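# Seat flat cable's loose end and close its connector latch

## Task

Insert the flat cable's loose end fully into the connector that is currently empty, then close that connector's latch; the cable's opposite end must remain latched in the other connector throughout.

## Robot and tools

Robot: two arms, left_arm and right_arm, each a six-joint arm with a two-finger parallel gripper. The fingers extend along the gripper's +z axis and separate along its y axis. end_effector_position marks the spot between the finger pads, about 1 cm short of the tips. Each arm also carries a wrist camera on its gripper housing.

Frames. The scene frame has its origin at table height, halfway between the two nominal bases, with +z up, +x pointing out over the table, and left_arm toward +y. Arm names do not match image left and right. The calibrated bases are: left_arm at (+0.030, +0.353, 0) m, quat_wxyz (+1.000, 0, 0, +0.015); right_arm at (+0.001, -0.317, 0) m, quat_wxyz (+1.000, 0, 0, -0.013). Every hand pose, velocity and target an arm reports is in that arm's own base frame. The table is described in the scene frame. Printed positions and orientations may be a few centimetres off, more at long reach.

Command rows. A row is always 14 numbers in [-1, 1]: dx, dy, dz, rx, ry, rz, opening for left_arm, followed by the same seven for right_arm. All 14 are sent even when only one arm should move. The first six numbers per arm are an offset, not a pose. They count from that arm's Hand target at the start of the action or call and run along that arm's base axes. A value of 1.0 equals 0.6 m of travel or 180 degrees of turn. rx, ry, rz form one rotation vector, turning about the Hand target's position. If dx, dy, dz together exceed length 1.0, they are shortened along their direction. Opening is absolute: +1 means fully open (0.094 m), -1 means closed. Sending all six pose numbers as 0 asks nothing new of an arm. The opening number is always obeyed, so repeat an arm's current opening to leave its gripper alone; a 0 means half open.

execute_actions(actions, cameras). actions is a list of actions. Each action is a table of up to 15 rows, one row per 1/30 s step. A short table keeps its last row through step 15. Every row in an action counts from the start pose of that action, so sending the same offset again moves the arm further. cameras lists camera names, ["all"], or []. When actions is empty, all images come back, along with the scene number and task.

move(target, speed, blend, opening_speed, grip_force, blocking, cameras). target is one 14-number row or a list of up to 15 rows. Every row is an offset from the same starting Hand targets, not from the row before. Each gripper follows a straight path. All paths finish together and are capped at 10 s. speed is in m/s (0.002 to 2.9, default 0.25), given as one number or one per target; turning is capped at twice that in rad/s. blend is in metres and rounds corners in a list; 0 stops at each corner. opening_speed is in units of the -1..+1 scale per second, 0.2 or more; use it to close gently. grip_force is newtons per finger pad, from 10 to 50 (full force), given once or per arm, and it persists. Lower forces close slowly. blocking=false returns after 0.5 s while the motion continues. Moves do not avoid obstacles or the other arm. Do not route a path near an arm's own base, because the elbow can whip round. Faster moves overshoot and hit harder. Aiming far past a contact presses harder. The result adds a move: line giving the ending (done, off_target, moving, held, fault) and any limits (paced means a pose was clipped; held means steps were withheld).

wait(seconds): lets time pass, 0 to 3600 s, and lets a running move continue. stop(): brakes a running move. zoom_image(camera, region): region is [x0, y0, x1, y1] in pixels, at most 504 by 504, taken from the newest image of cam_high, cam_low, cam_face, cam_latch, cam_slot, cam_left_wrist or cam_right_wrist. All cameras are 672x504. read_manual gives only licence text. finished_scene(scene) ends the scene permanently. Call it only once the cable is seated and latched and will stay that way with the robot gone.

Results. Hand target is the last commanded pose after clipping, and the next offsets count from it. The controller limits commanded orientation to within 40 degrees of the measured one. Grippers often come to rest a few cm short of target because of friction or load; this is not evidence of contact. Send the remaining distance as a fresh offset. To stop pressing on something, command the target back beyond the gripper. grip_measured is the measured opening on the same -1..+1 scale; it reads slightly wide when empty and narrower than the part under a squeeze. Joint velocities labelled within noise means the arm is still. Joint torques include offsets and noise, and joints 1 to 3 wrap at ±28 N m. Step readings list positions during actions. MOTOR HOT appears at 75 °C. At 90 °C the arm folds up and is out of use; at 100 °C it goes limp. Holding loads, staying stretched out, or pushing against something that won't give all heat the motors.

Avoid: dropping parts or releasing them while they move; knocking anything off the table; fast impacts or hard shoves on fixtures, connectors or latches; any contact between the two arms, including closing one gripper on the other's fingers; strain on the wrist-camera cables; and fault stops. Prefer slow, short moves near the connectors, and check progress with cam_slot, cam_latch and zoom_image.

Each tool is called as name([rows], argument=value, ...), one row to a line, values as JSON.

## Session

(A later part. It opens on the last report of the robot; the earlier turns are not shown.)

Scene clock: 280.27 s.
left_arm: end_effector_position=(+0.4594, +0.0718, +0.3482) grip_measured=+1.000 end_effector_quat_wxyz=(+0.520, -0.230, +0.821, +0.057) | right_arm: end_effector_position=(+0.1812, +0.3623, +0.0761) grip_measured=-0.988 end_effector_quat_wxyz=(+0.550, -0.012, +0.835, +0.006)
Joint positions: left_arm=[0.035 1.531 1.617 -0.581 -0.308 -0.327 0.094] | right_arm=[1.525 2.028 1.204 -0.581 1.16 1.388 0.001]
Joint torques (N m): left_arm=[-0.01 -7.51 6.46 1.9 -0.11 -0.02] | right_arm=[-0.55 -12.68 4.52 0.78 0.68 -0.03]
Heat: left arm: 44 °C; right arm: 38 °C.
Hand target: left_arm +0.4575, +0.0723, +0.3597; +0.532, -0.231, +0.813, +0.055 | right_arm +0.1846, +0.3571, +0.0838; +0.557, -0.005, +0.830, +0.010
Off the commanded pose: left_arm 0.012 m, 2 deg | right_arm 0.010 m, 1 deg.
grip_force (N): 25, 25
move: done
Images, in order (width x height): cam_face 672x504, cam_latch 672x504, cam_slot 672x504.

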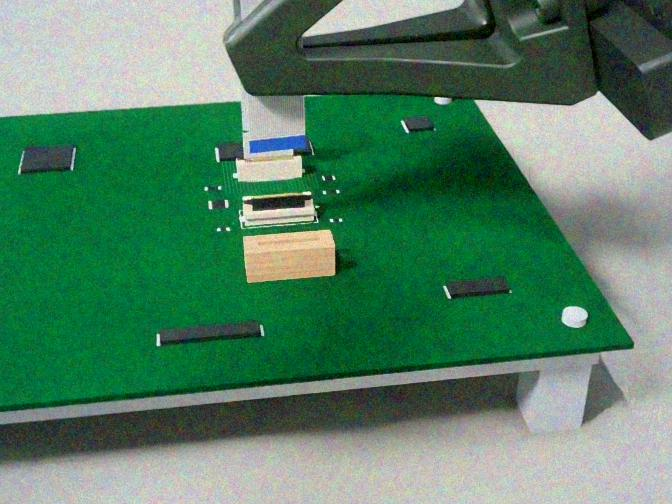

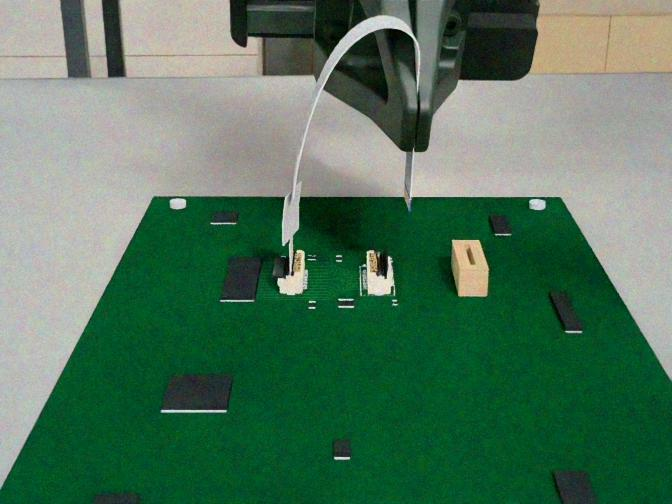

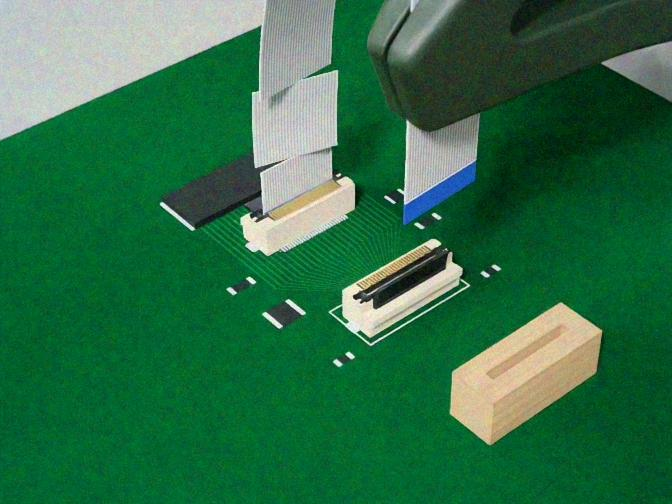

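move(target=[0,0,0,0,0,0,1,0,-0.013,-0.006,0,0,0,-1], speed=0.03, cameras=["cam_latch","cam_face","cam_slot"])

zoom_image(camera="cam_latch", region=[338, 180, 438, 300])

zoom_image(camera="cam_face", region=[210, 130, 330, 230])

Scene clock: 324.77 s.
left_arm: end_effector_position=(+0.4594, +0.0718, +0.3482) grip_measured=+1.000 end_effector_quat_wxyz=(+0.520, -0.230, +0.821, +0.057) | right_arm: end_effector_position=(+0.1809, +0.3549, +0.0730) grip_measured=-0.988 end_effector_quat_wxyz=(+0.551, -0.012, +0.835, +0.007)
Joint positions: left_arm=[0.035 1.531 1.617 -0.581 -0.308 -0.327 0.094] | right_arm=[1.525 2.01 1.16 -0.552 1.16 1.386 0.001]
Joint torques (N m): left_arm=[-0.02 -7.53 6.48 1.9 -0.11 -0.02] | right_arm=[-0.62 -12.36 4.29 0.79 0.68 -0.05]
Heat: left arm: 44 °C; right arm: 38 °C.
Hand target: left_arm +0.4575, +0.0723, +0.3597; +0.532, -0.231, +0.813, +0.055 | right_arm +0.1846, +0.3492, +0.0802; +0.557, -0.005, +0.830, +0.010
Off the commanded pose: left_arm 0.012 m, 2 deg | right_arm 0.010 m, 1 deg.
grip_force (N): 25, 25
move: done
Images, in order (width x height): cam_face 672x504, cam_latch 672x504, cam_slot 672x504.

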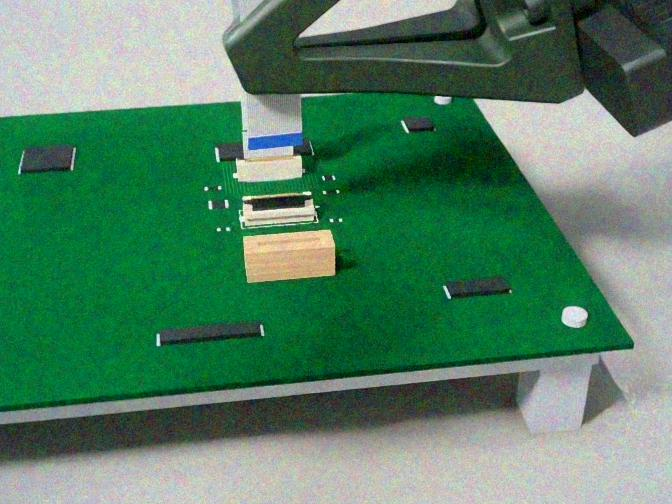

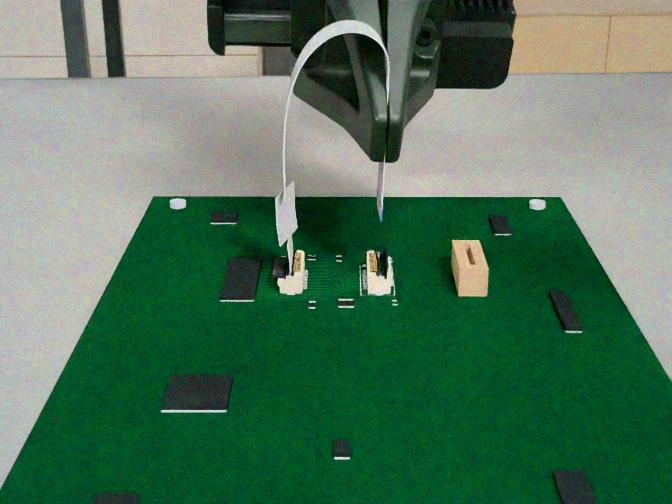

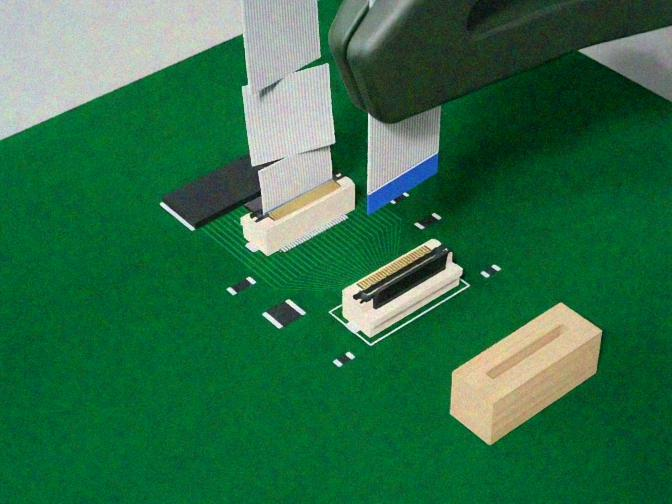

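Scaled by 4.200 from the camera's image (finer frame: 960x720).

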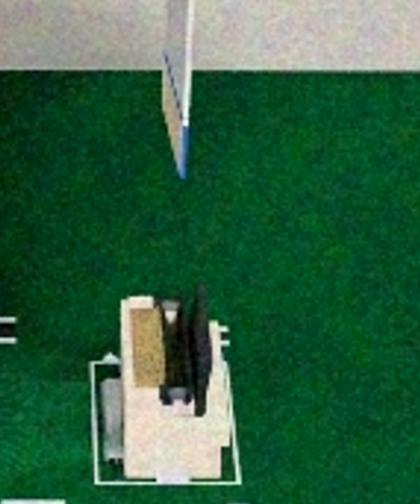

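Scaled by 4.200 from the camera's image (finer frame: 960x720).

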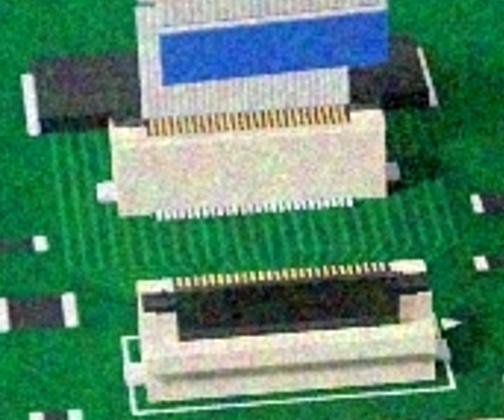

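move(target=[0,0,0,0,0,0,1,0,-0.004,-0.02,-0.0132,0,0,-1], speed=0.03, cameras=["cam_latch"])

zoom_image(camera="cam_latch", region=[338, 180, 438, 300])

Scene clock: 358.83 s.
left_arm: end_effector_position=(+0.4594, +0.0718, +0.3482) grip_measured=+1.000 end_effector_quat_wxyz=(+0.520, -0.230, +0.821, +0.057) | right_arm: end_effector_position=(+0.1809, +0.3549, +0.0730) grip_measured=-0.988 end_effector_quat_wxyz=(+0.551, -0.013, +0.835, +0.006)
Joint positions: left_arm=[0.035 1.531 1.617 -0.581 -0.308 -0.327 0.094] | right_arm=[1.525 2.01 1.16 -0.552 1.16 1.383 0.001]
Joint torques (N m): left_arm=[-0.02 -7.51 6.46 1.9 -0.11 -0.02] | right_arm=[-0.68 -9.25 4.29 0.74 0.67 -0.07]
Heat: left arm: 44 °C; right arm: 40 °C.
Hand target: left_arm +0.4575, +0.0723, +0.3597; +0.532, -0.231, +0.813, +0.055 | right_arm +0.1846, +0.3468, +0.0682; +0.557, -0.017, +0.830, -0.007
Off the commanded pose: left_arm 0.012 m, 2 deg | right_arm 0.010 m, 2 deg.
grip_force (N): 25, 25
move: done

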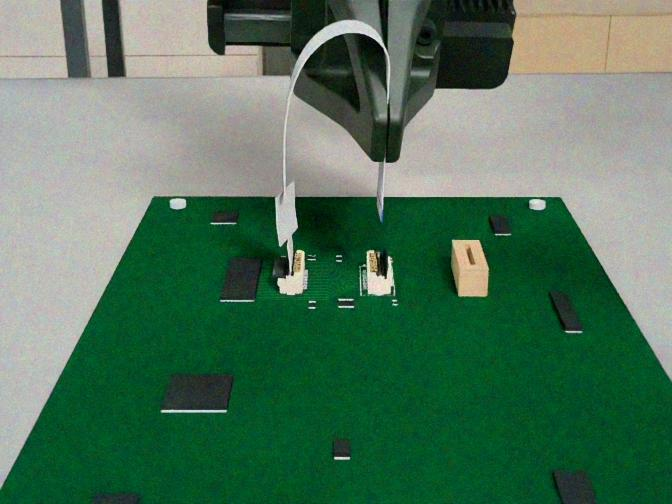

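Scaled by 4.200 from the camera's image (finer frame: 960x720).

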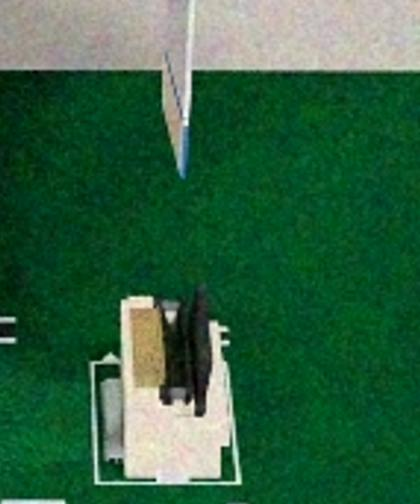

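move(target=[0,0,0,0,0,0,1,0,-0.0027,-0.0133,-0.0088,0,0,-1], speed=0.03, cameras=["cam_latch"])

zoom_image(camera="cam_latch", region=[338, 180, 438, 300])

Scene clock: 365.97 s.
left_arm: end_effector_position=(+0.4594, +0.0718, +0.3482) grip_measured=+1.000 end_effector_quat_wxyz=(+0.520, -0.230, +0.821, +0.057) | right_arm: end_effector_position=(+0.1809, +0.3545, +0.0700) grip_measured=-0.988 end_effector_quat_wxyz=(+0.550, -0.016, +0.835, +0.002)
Joint positions: left_arm=[0.035 1.531 1.617 -0.581 -0.308 -0.327 0.094] | right_arm=[1.525 2.019 1.16 -0.552 1.16 1.381 0.001]
Joint torques (N m): left_arm=[0.01 -7.54 6.46 1.9 -0.11 -0.02] | right_arm=[-0.69 -8.1 4.16 0.69 0.7 -0.06]
Heat: left arm: 44 °C; right arm: 39 °C.
Hand target: left_arm +0.4575, +0.0723, +0.3597; +0.532, -0.231, +0.813, +0.055 | right_arm +0.1846, +0.3452, +0.0603; +0.557, -0.024, +0.830, -0.019
Off the commanded pose: left_arm 0.012 m, 2 deg | right_arm 0.014 m, 3 deg.
grip_force (N): 25, 25
move: off_target (right_arm)

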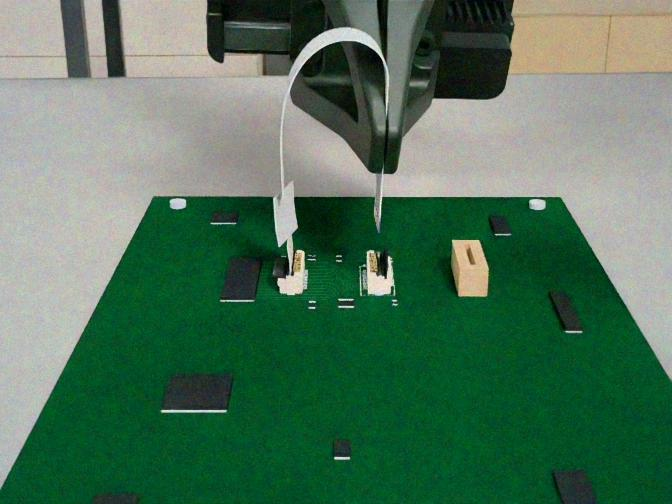

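Scaled by 4.200 from the camera's image (finer frame: 960x720).

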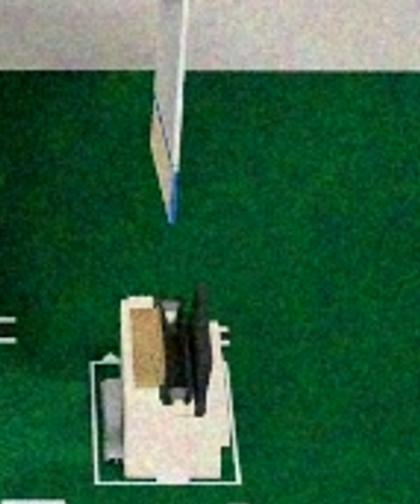

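move(target=[0,0,0,0,0,0,1,0,0.0024,-0.01,-0.0003,0,0,-1], speed=0.03, cameras=["cam_latch","cam_slot","cam_face"])

zoom_image(camera="cam_latch", region=[338, 200, 418, 300])

zoom_image(camera="cam_face", region=[210, 130, 330, 230])

zoom_image(camera="cam_slot", region=[320, 160, 480, 345])

Scene clock: 389.83 s.
left_arm: end_effector_position=(+0.4594, +0.0718, +0.3482) grip_measured=+1.000 end_effector_quat_wxyz=(+0.520, -0.230, +0.821, +0.057) | right_arm: end_effector_position=(+0.1809, +0.3549, +0.0634) grip_measured=-0.988 end_effector_quat_wxyz=(+0.550, -0.019, +0.835, -0.002)
Joint positions: left_arm=[0.035 1.531 1.617 -0.581 -0.308 -0.327 0.094] | right_arm=[1.525 2.039 1.16 -0.542 1.16 1.381 0.001]
Joint torques (N m): left_arm=[-0.01 -7.53 6.46 1.91 -0.11 -0.02] | right_arm=[-0.58 -8.23 4.03 0.74 0.71 -0.02]
Heat: left arm: 45 °C; right arm: 38 °C.
Hand target: left_arm +0.4575, +0.0723, +0.3597; +0.532, -0.231, +0.813, +0.055 | right_arm +0.1846, +0.3467, +0.0543; +0.557, -0.024, +0.830, -0.019
Off the commanded pose: left_arm 0.012 m, 2 deg | right_arm 0.013 m, 2 deg.
grip_force (N): 25, 25
move: off_target (right_arm)
Images, in order (width x height): cam_face 672x504, cam_latch 672x504, cam_slot 672x504.

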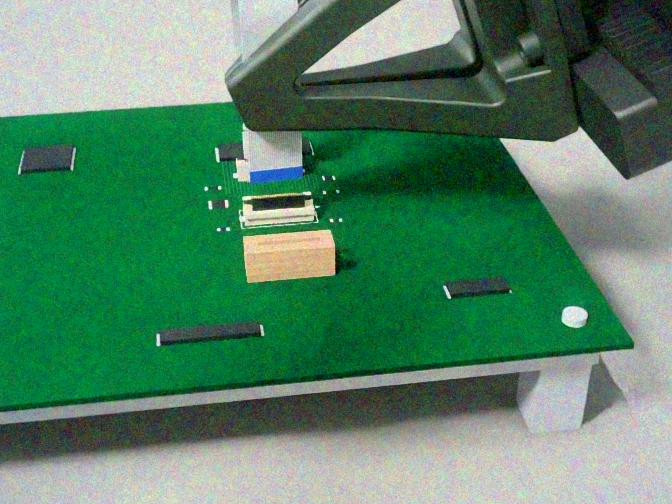

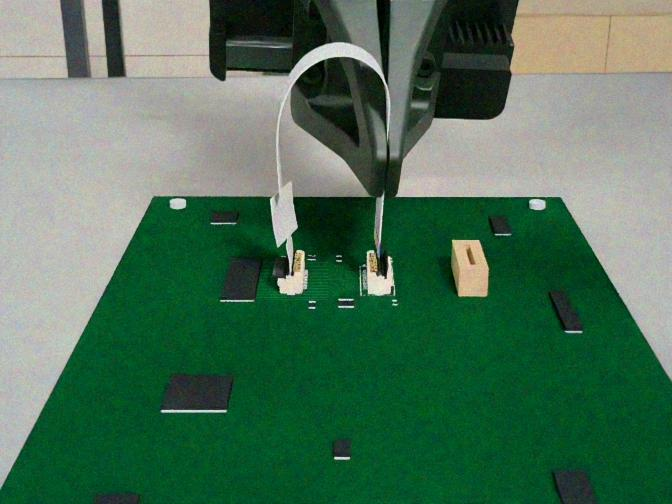

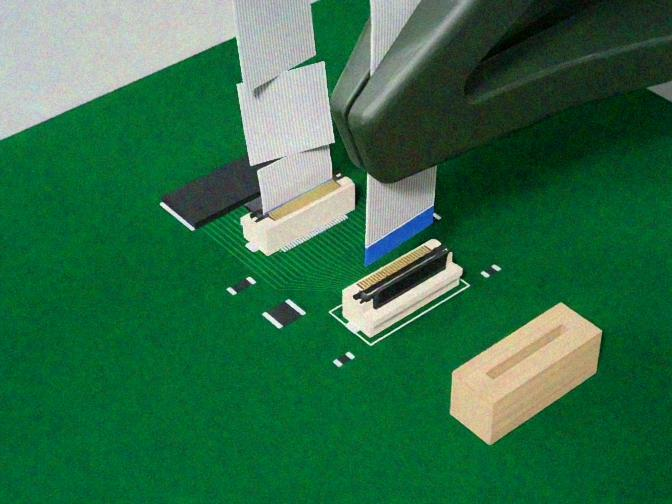

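Scaled by 5.040 from the camera's image (finer frame: 960x720).

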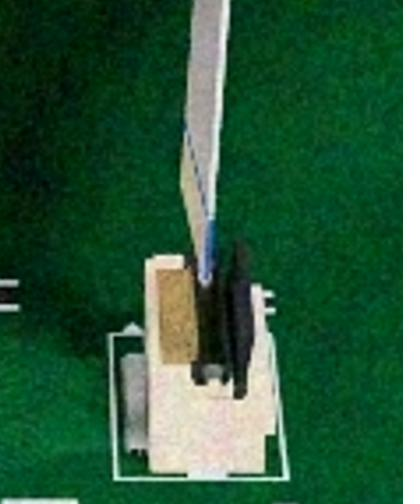

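Scaled by 4.200 from the camera's image (finer frame: 960x720).

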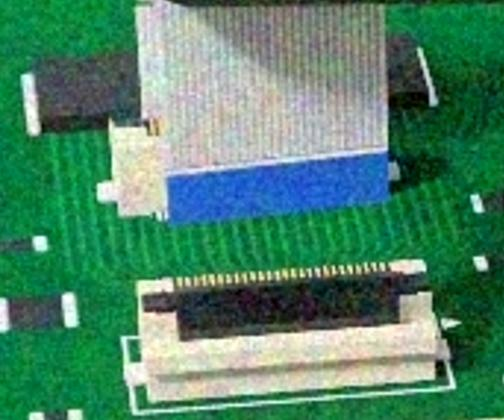

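Scaled by 2.724 from the camera's image (finer frame: 960x720).

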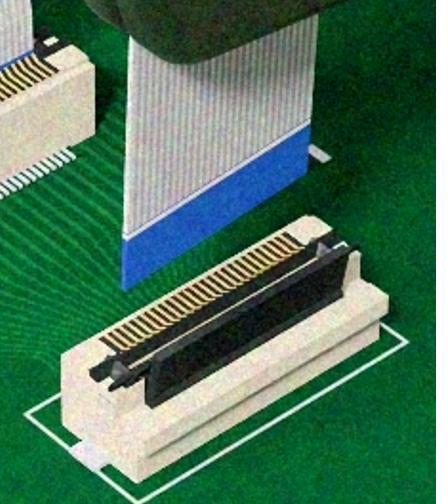

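zoom_image(camera="cam_slot", region=[345, 190, 475, 320])

zoom_image(camera="cam_latch", region=[353, 215, 403, 285])

zoom_image(camera="cam_face", region=[235, 150, 325, 230])

Scaled by 3.877 from the camera's image (finer frame: 960x720).

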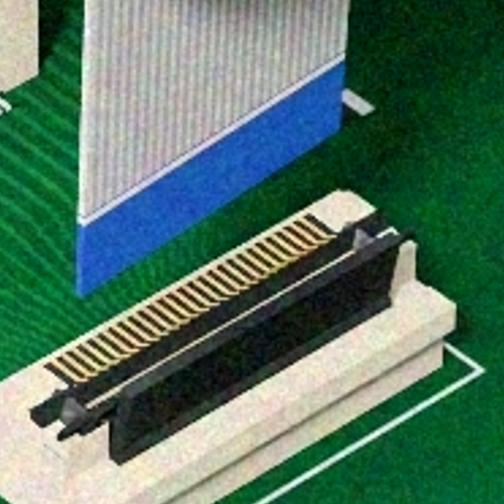

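Scaled by 7.200 from the camera's image (finer frame: 960x720).

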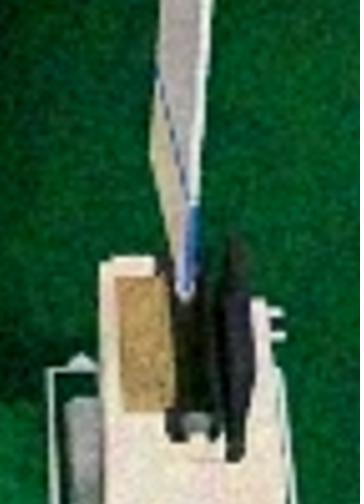

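Scaled by 5.600 from the camera's image (finer frame: 960x720).

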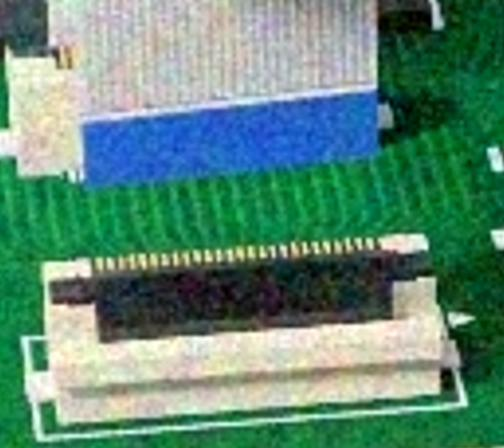

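move(target=[0,0,0,0,0,0,1,0,0.0011,-0.0067,-0.0009,0,0,-1], speed=0.03, cameras=["cam_latch","cam_slot","cam_face"])

zoom_image(camera="cam_latch", region=[338, 200, 418, 300])

zoom_image(camera="cam_face", region=[235, 150, 325, 230])

zoom_image(camera="cam_slot", region=[345, 190, 475, 320])

Scene clock: 523.67 s.
left_arm: end_effector_position=(+0.4594, +0.0718, +0.3482) grip_measured=+1.000 end_effector_quat_wxyz=(+0.520, -0.230, +0.821, +0.057) | right_arm: end_effector_position=(+0.1809, +0.3554, +0.0593) grip_measured=-0.988 end_effector_quat_wxyz=(+0.550, -0.020, +0.835, -0.003)
Joint positions: left_arm=[0.035 1.531 1.617 -0.581 -0.308 -0.327 0.094] | right_arm=[1.525 2.051 1.16 -0.533 1.16 1.381 0.001]
Joint torques (N m): left_arm=[-0.01 -7.51 6.45 1.9 -0.1 -0.02] | right_arm=[-0.5 -8.09 4.25 0.76 0.66 -0.01]
Heat: left arm: 45 °C; right arm: 37 °C.
Hand target: left_arm +0.4575, +0.0723, +0.3597; +0.532, -0.231, +0.813, +0.055 | right_arm +0.1846, +0.3473, +0.0502; +0.557, -0.025, +0.830, -0.020
Off the commanded pose: left_arm 0.012 m, 2 deg | right_arm 0.013 m, 2 deg.
grip_force (N): 25, 25
move: off_target (right_arm)
Images, in order (width x height): cam_face 672x504, cam_latch 672x504, cam_slot 672x504.

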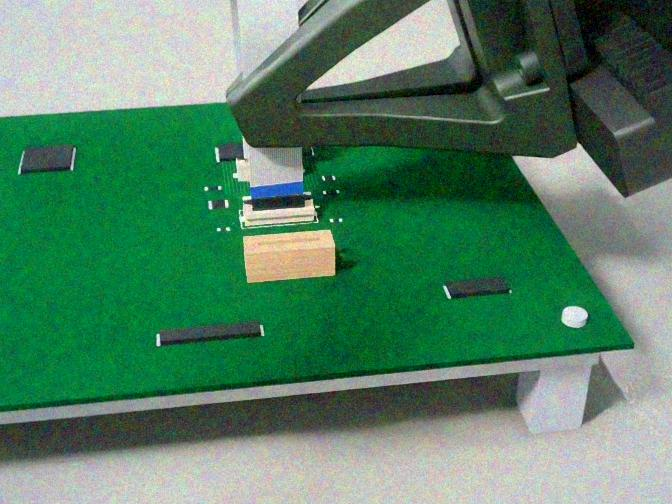

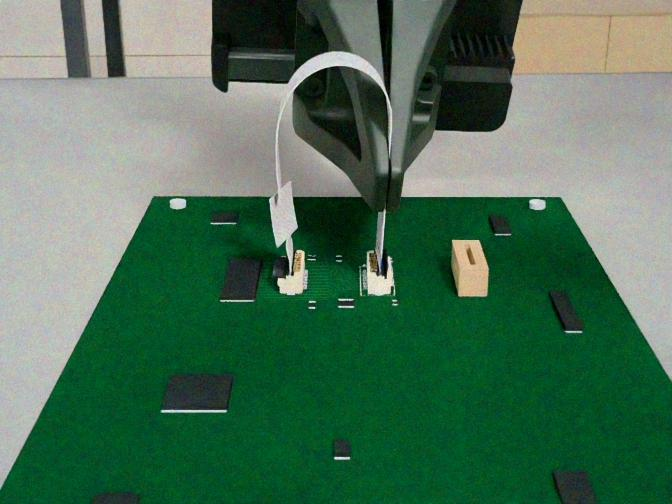

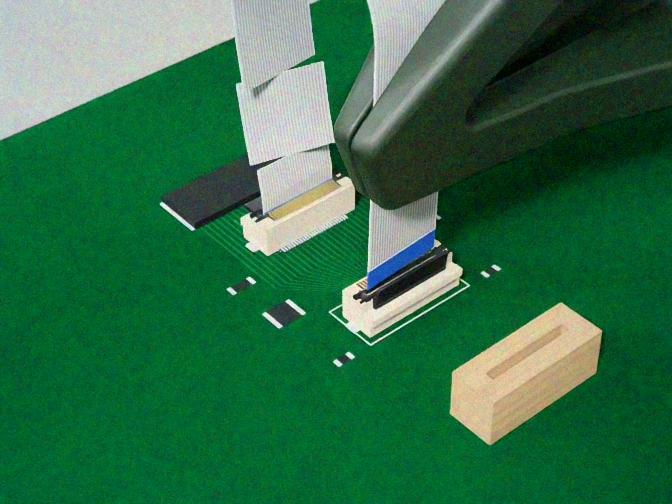

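Scaled by 5.040 from the camera's image (finer frame: 960x720).

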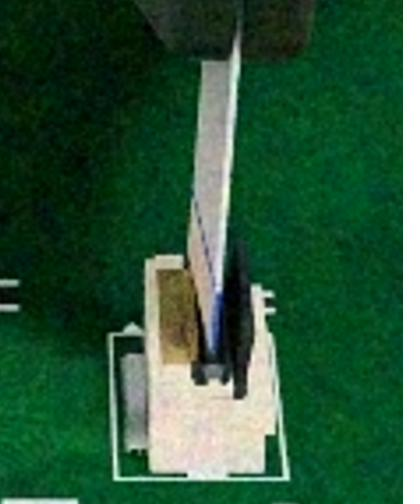

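Scaled by 5.600 from the camera's image (finer frame: 960x720).

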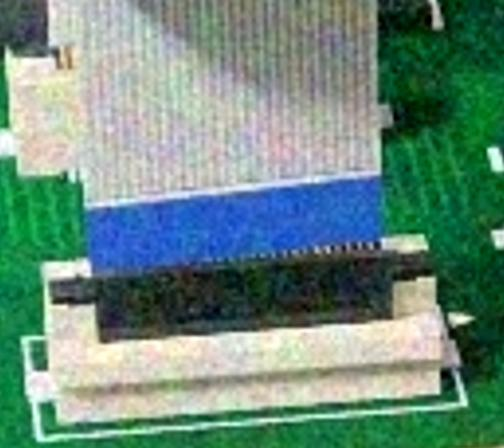

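Scaled by 3.877 from the camera's image (finer frame: 960x720).

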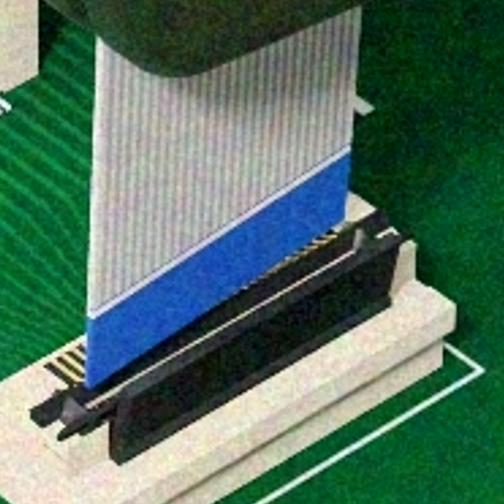

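move(target=[0,0,0,0,0,0,1,-0.0070,0.0036,0,0,0,0.0039,-1], speed=0.03, cameras=["cam_latch","cam_slot","cam_face"])

zoom_image(camera="cam_latch", region=[338, 200, 418, 300])

zoom_image(camera="cam_face", region=[235, 150, 325, 230])

zoom_image(camera="cam_slot", region=[345, 190, 475, 320])

Scene clock: 636.10 s.
left_arm: end_effector_position=(+0.4594, +0.0718, +0.3482) grip_measured=+1.000 end_effector_quat_wxyz=(+0.520, -0.230, +0.821, +0.057) | right_arm: end_effector_position=(+0.1809, +0.3557, +0.0593) grip_measured=-0.988 end_effector_quat_wxyz=(+0.550, -0.019, +0.835, -0.002)
Joint positions: left_arm=[0.035 1.531 1.617 -0.581 -0.308 -0.327 0.094] | right_arm=[1.525 2.051 1.16 -0.531 1.16 1.381 0.001]
Joint torques (N m): left_arm=[-0.01 -7.53 6.48 1.9 -0.11 -0.03] | right_arm=[0.34 -8.05 4.05 0.76 0.7 -0.03]
Heat: left arm: 45 °C; right arm: 36 °C.
Hand target: left_arm +0.4575, +0.0723, +0.3597; +0.532, -0.231, +0.813, +0.055 | right_arm +0.1804, +0.3495, +0.0502; +0.557, -0.030, +0.830, -0.017
Off the commanded pose: left_arm 0.012 m, 2 deg | right_arm 0.011 m, 2 deg.
grip_force (N): 25, 25
move: off_target (right_arm)
Images, in order (width x height): cam_face 672x504, cam_latch 672x504, cam_slot 672x504.

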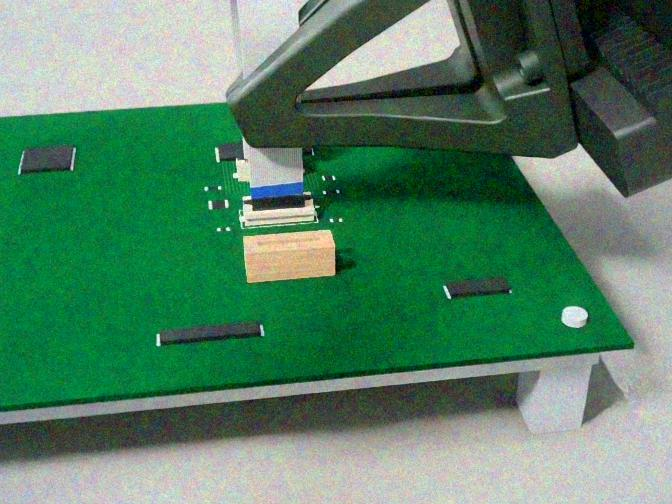

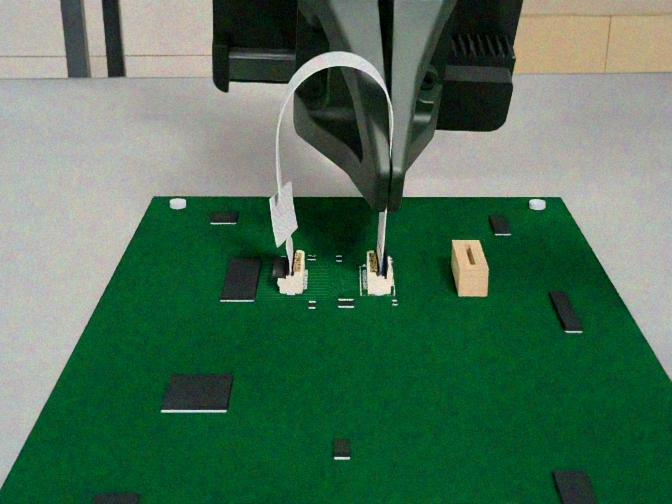

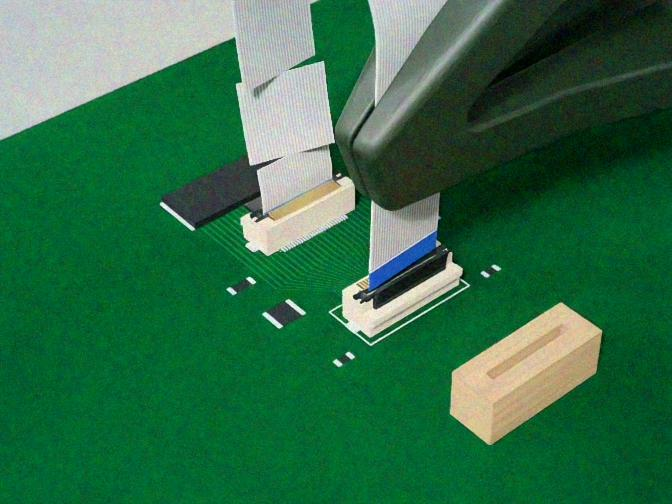

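Scaled by 5.040 from the camera's image (finer frame: 960x720).

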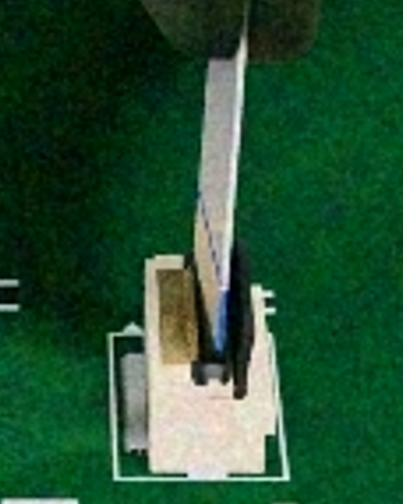

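Scaled by 5.600 from the camera's image (finer frame: 960x720).

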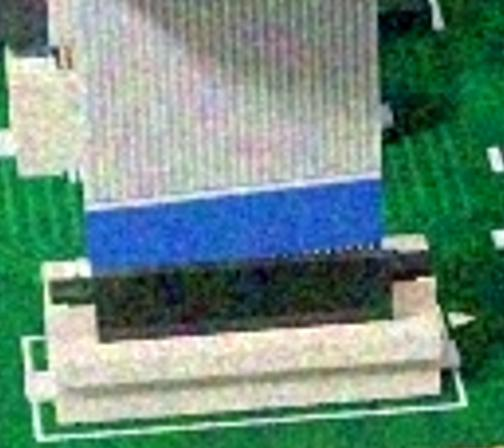

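Scaled by 3.877 from the camera's image (finer frame: 960x720).

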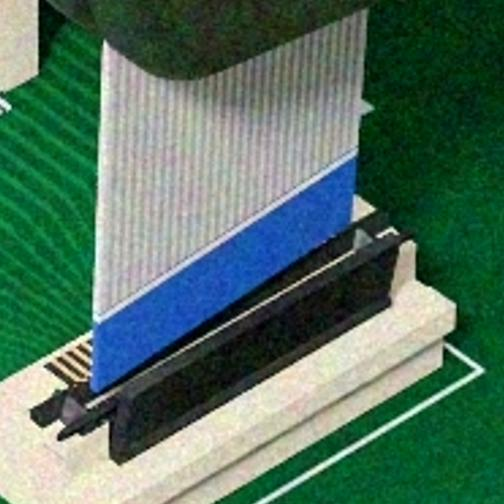

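move(target=[0,0,0,0,0,0,1,-0.0028,0.0014,0,0,0,0.0016,-1], speed=0.03, cameras=["cam_latch","cam_slot","cam_face"])

zoom_image(camera="cam_latch", region=[338, 200, 418, 300])

zoom_image(camera="cam_face", region=[235, 150, 325, 230])

zoom_image(camera="cam_slot", region=[345, 190, 475, 320])

Scene clock: 656.53 s.
left_arm: end_effector_position=(+0.4594, +0.0718, +0.3482) grip_measured=+1.000 end_effector_quat_wxyz=(+0.520, -0.230, +0.821, +0.057) | right_arm: end_effector_position=(+0.1794, +0.3567, +0.0593) grip_measured=-0.988 end_effector_quat_wxyz=(+0.550, -0.021, +0.835, -0.001)
Joint positions: left_arm=[0.035 1.531 1.617 -0.581 -0.308 -0.327 0.094] | right_arm=[1.529 2.051 1.16 -0.529 1.16 1.38 0.001]
Joint torques (N m): left_arm=[-0.02 -7.53 6.46 1.9 -0.11 -0.01] | right_arm=[0.36 -8.23 4.07 0.7 0.71 -0.04]
Heat: left arm: 45 °C; right arm: 36 °C.
Hand target: left_arm +0.4575, +0.0723, +0.3597; +0.532, -0.231, +0.813, +0.055 | right_arm +0.1788, +0.3503, +0.0502; +0.557, -0.032, +0.830, -0.016
Off the commanded pose: left_arm 0.012 m, 2 deg | right_arm 0.011 m, 2 deg.
grip_force (N): 25, 25
move: off_target (right_arm)
Images, in order (width x height): cam_face 672x504, cam_latch 672x504, cam_slot 672x504.

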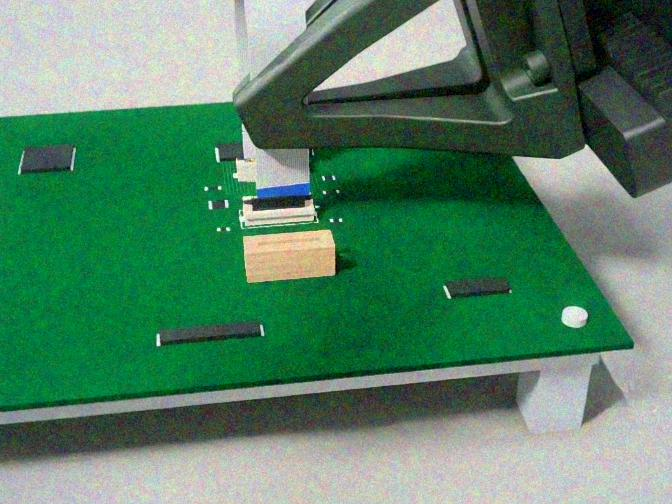

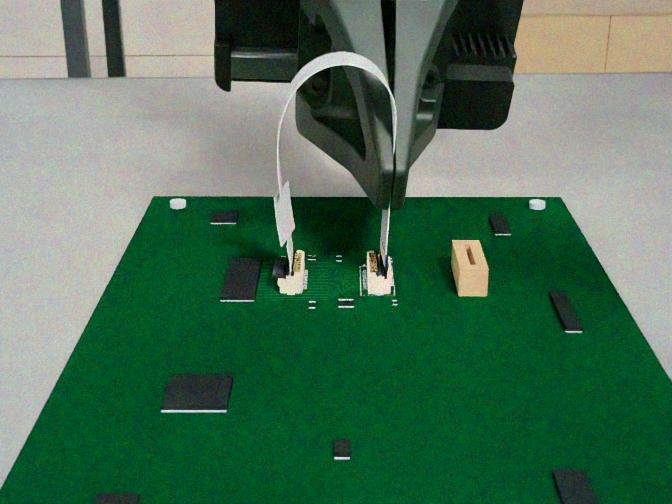

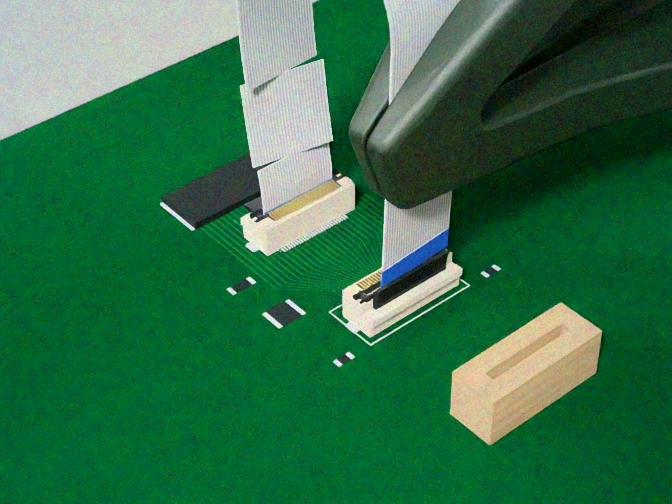

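Scaled by 5.040 from the camera's image (finer frame: 960x720).

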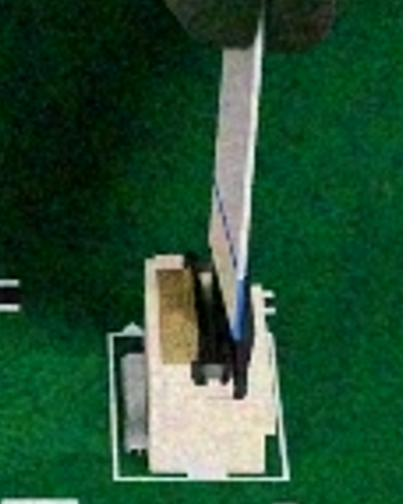

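Scaled by 5.600 from the camera's image (finer frame: 960x720).

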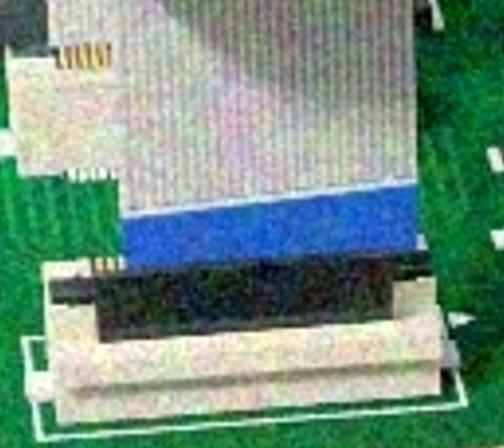

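Scaled by 3.877 from the camera's image (finer frame: 960x720).

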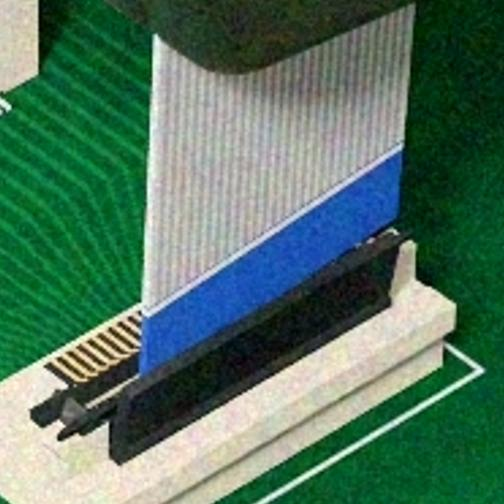

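move(target=[0,0,0,0,0,0,1,0.0073,-0.0038,0,0,0,-0.0040,-1], speed=0.03)

Scene clock: 683.70 s.
left_arm: end_effector_position=(+0.4594, +0.0718, +0.3482) grip_measured=+1.000 end_effector_quat_wxyz=(+0.520, -0.230, +0.821, +0.057) | right_arm: end_effector_position=(+0.1794, +0.3567, +0.0593) grip_measured=-0.988 end_effector_quat_wxyz=(+0.550, -0.021, +0.835, -0.001)
Joint positions: left_arm=[0.035 1.531 1.617 -0.581 -0.308 -0.327 0.094] | right_arm=[1.529 2.051 1.16 -0.529 1.16 1.38 0.001]
Joint torques (N m): left_arm=[0.01 -7.53 6.46 1.9 -0.11 -0.02] | right_arm=[-0.51 -8.05 4 0.75 0.69 -0.03]
Heat: left arm: 45 °C; right arm: 36 °C.
Hand target: left_arm +0.4575, +0.0723, +0.3597; +0.532, -0.231, +0.813, +0.055 | right_arm +0.1831, +0.3480, +0.0502; +0.557, -0.027, +0.830, -0.019
Off the commanded pose: left_arm 0.012 m, 2 deg | right_arm 0.013 m, 2 deg.
grip_force (N): 25, 25
move: off_target (right_arm)

move(target=[0,0,0,0,0,0,1,0.0023,-0.0012,0,0,0,-0.0013,-1], speed=0.03)

Scene clock: 690.10 s.
left_arm: end_effector_position=(+0.4594, +0.0718, +0.3482) grip_measured=+1.000 end_effector_quat_wxyz=(+0.520, -0.230, +0.821, +0.057) | right_arm: end_effector_position=(+0.1807, +0.3561, +0.0593) grip_measured=-0.988 end_effector_quat_wxyz=(+0.550, -0.019, +0.835, -0.002)
Joint positions: left_arm=[0.035 1.531 1.617 -0.581 -0.308 -0.327 0.094] | right_arm=[1.525 2.051 1.16 -0.529 1.16 1.38 0.001]
Joint torques (N m): left_arm=[0.01 -7.53 6.46 1.89 -0.11 -0.02] | right_arm=[-0.75 -8.13 3.97 0.73 0.73 -0.01]
Heat: left arm: 45 °C; right arm: 36 °C.
Hand target: left_arm +0.4575, +0.0723, +0.3597; +0.532, -0.231, +0.813, +0.055 | right_arm +0.1844, +0.3473, +0.0502; +0.557, -0.026, +0.830, -0.020
Off the commanded pose: left_arm 0.012 m, 2 deg | right_arm 0.013 m, 2 deg.
grip_force (N): 25, 25
move: off_target (right_arm)

wait(seconds=0.1, cameras=["cam_latch","cam_slot","cam_face"])

zoom_image(camera="cam_latch", region=[338, 200, 418, 300])

zoom_image(camera="cam_face", region=[235, 150, 325, 230])

zoom_image(camera="cam_slot", region=[345, 190, 475, 320])

Scene clock: 698.80 s.
left_arm: end_effector_position=(+0.4594, +0.0718, +0.3482) grip_measured=+1.000 end_effector_quat_wxyz=(+0.520, -0.230, +0.821, +0.057) | right_arm: end_effector_position=(+0.1807, +0.3561, +0.0593) grip_measured=-0.988 end_effector_quat_wxyz=(+0.550, -0.019, +0.835, -0.002)
Joint positions: left_arm=[0.035 1.531 1.617 -0.581 -0.308 -0.327 0.094] | right_arm=[1.525 2.051 1.16 -0.529 1.16 1.38 0.001]
Joint torques (N m): left_arm=[0.01 -7.53 6.46 1.91 -0.11 -0.02] | right_arm=[-0.5 -8.38 4.03 0.72 0.7 0.01]
Heat: left arm: 45 °C; right arm: 36 °C.
Hand target: left_arm +0.4575, +0.0723, +0.3597; +0.532, -0.231, +0.813, +0.055 | right_arm +0.1844, +0.3473, +0.0502; +0.557, -0.026, +0.830, -0.020
Tool commands: left_gripper/opening=+1.0 right_gripper/opening=-1.0
Off the commanded pose: left_arm 0.012 m, 2 deg | right_arm 0.013 m, 2 deg.
grip_force (N): 25, 25
wait: 0.10 s; at rest from the start
Images, in order (width x height): cam_face 672x504, cam_latch 672x504, cam_slot 672x504.

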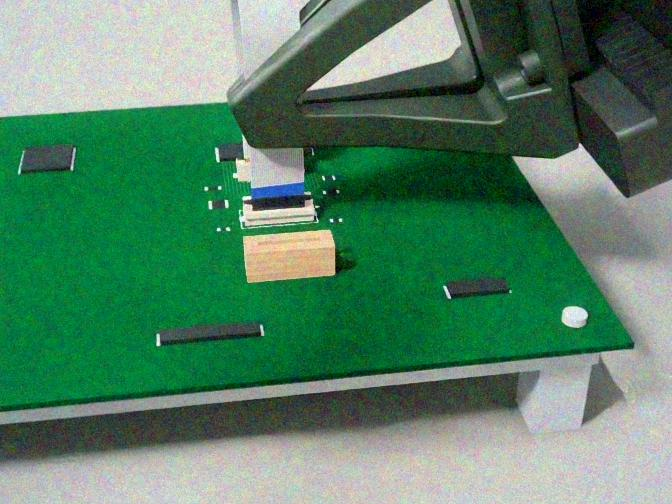

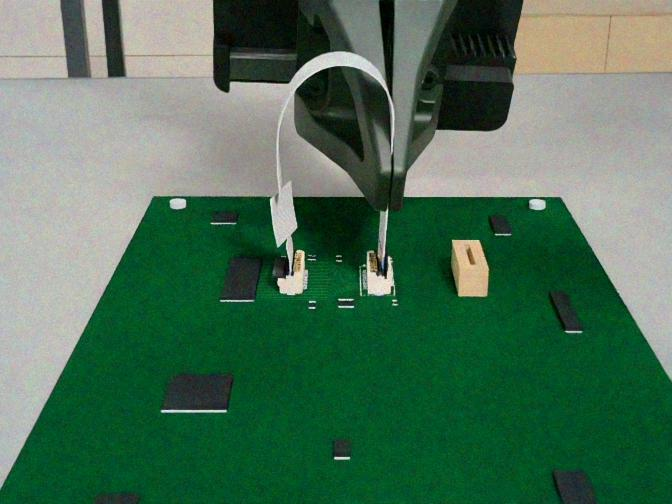

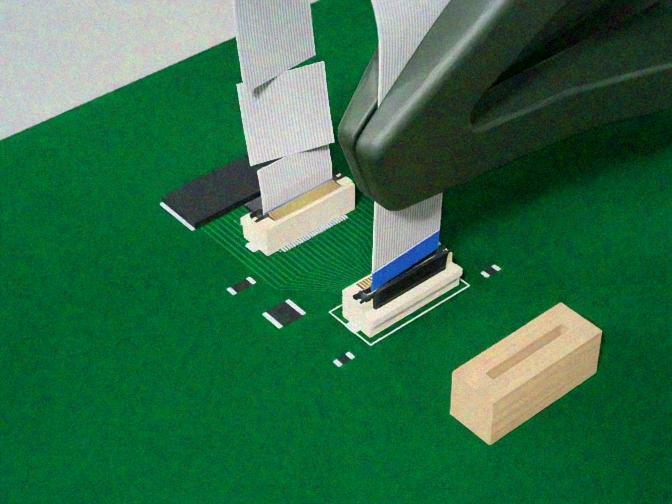

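Scaled by 5.040 from the camera's image (finer frame: 960x720).

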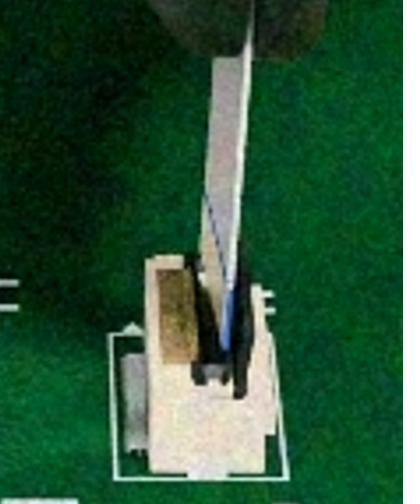

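Scaled by 5.600 from the camera's image (finer frame: 960x720).

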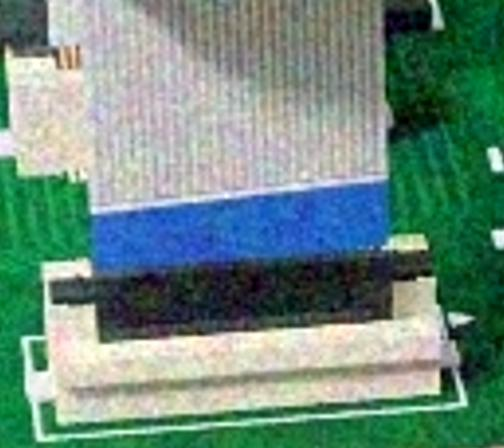

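Scaled by 3.877 from the camera's image (finer frame: 960x720).

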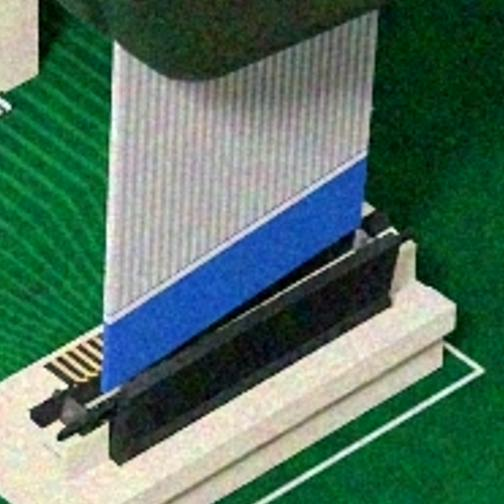

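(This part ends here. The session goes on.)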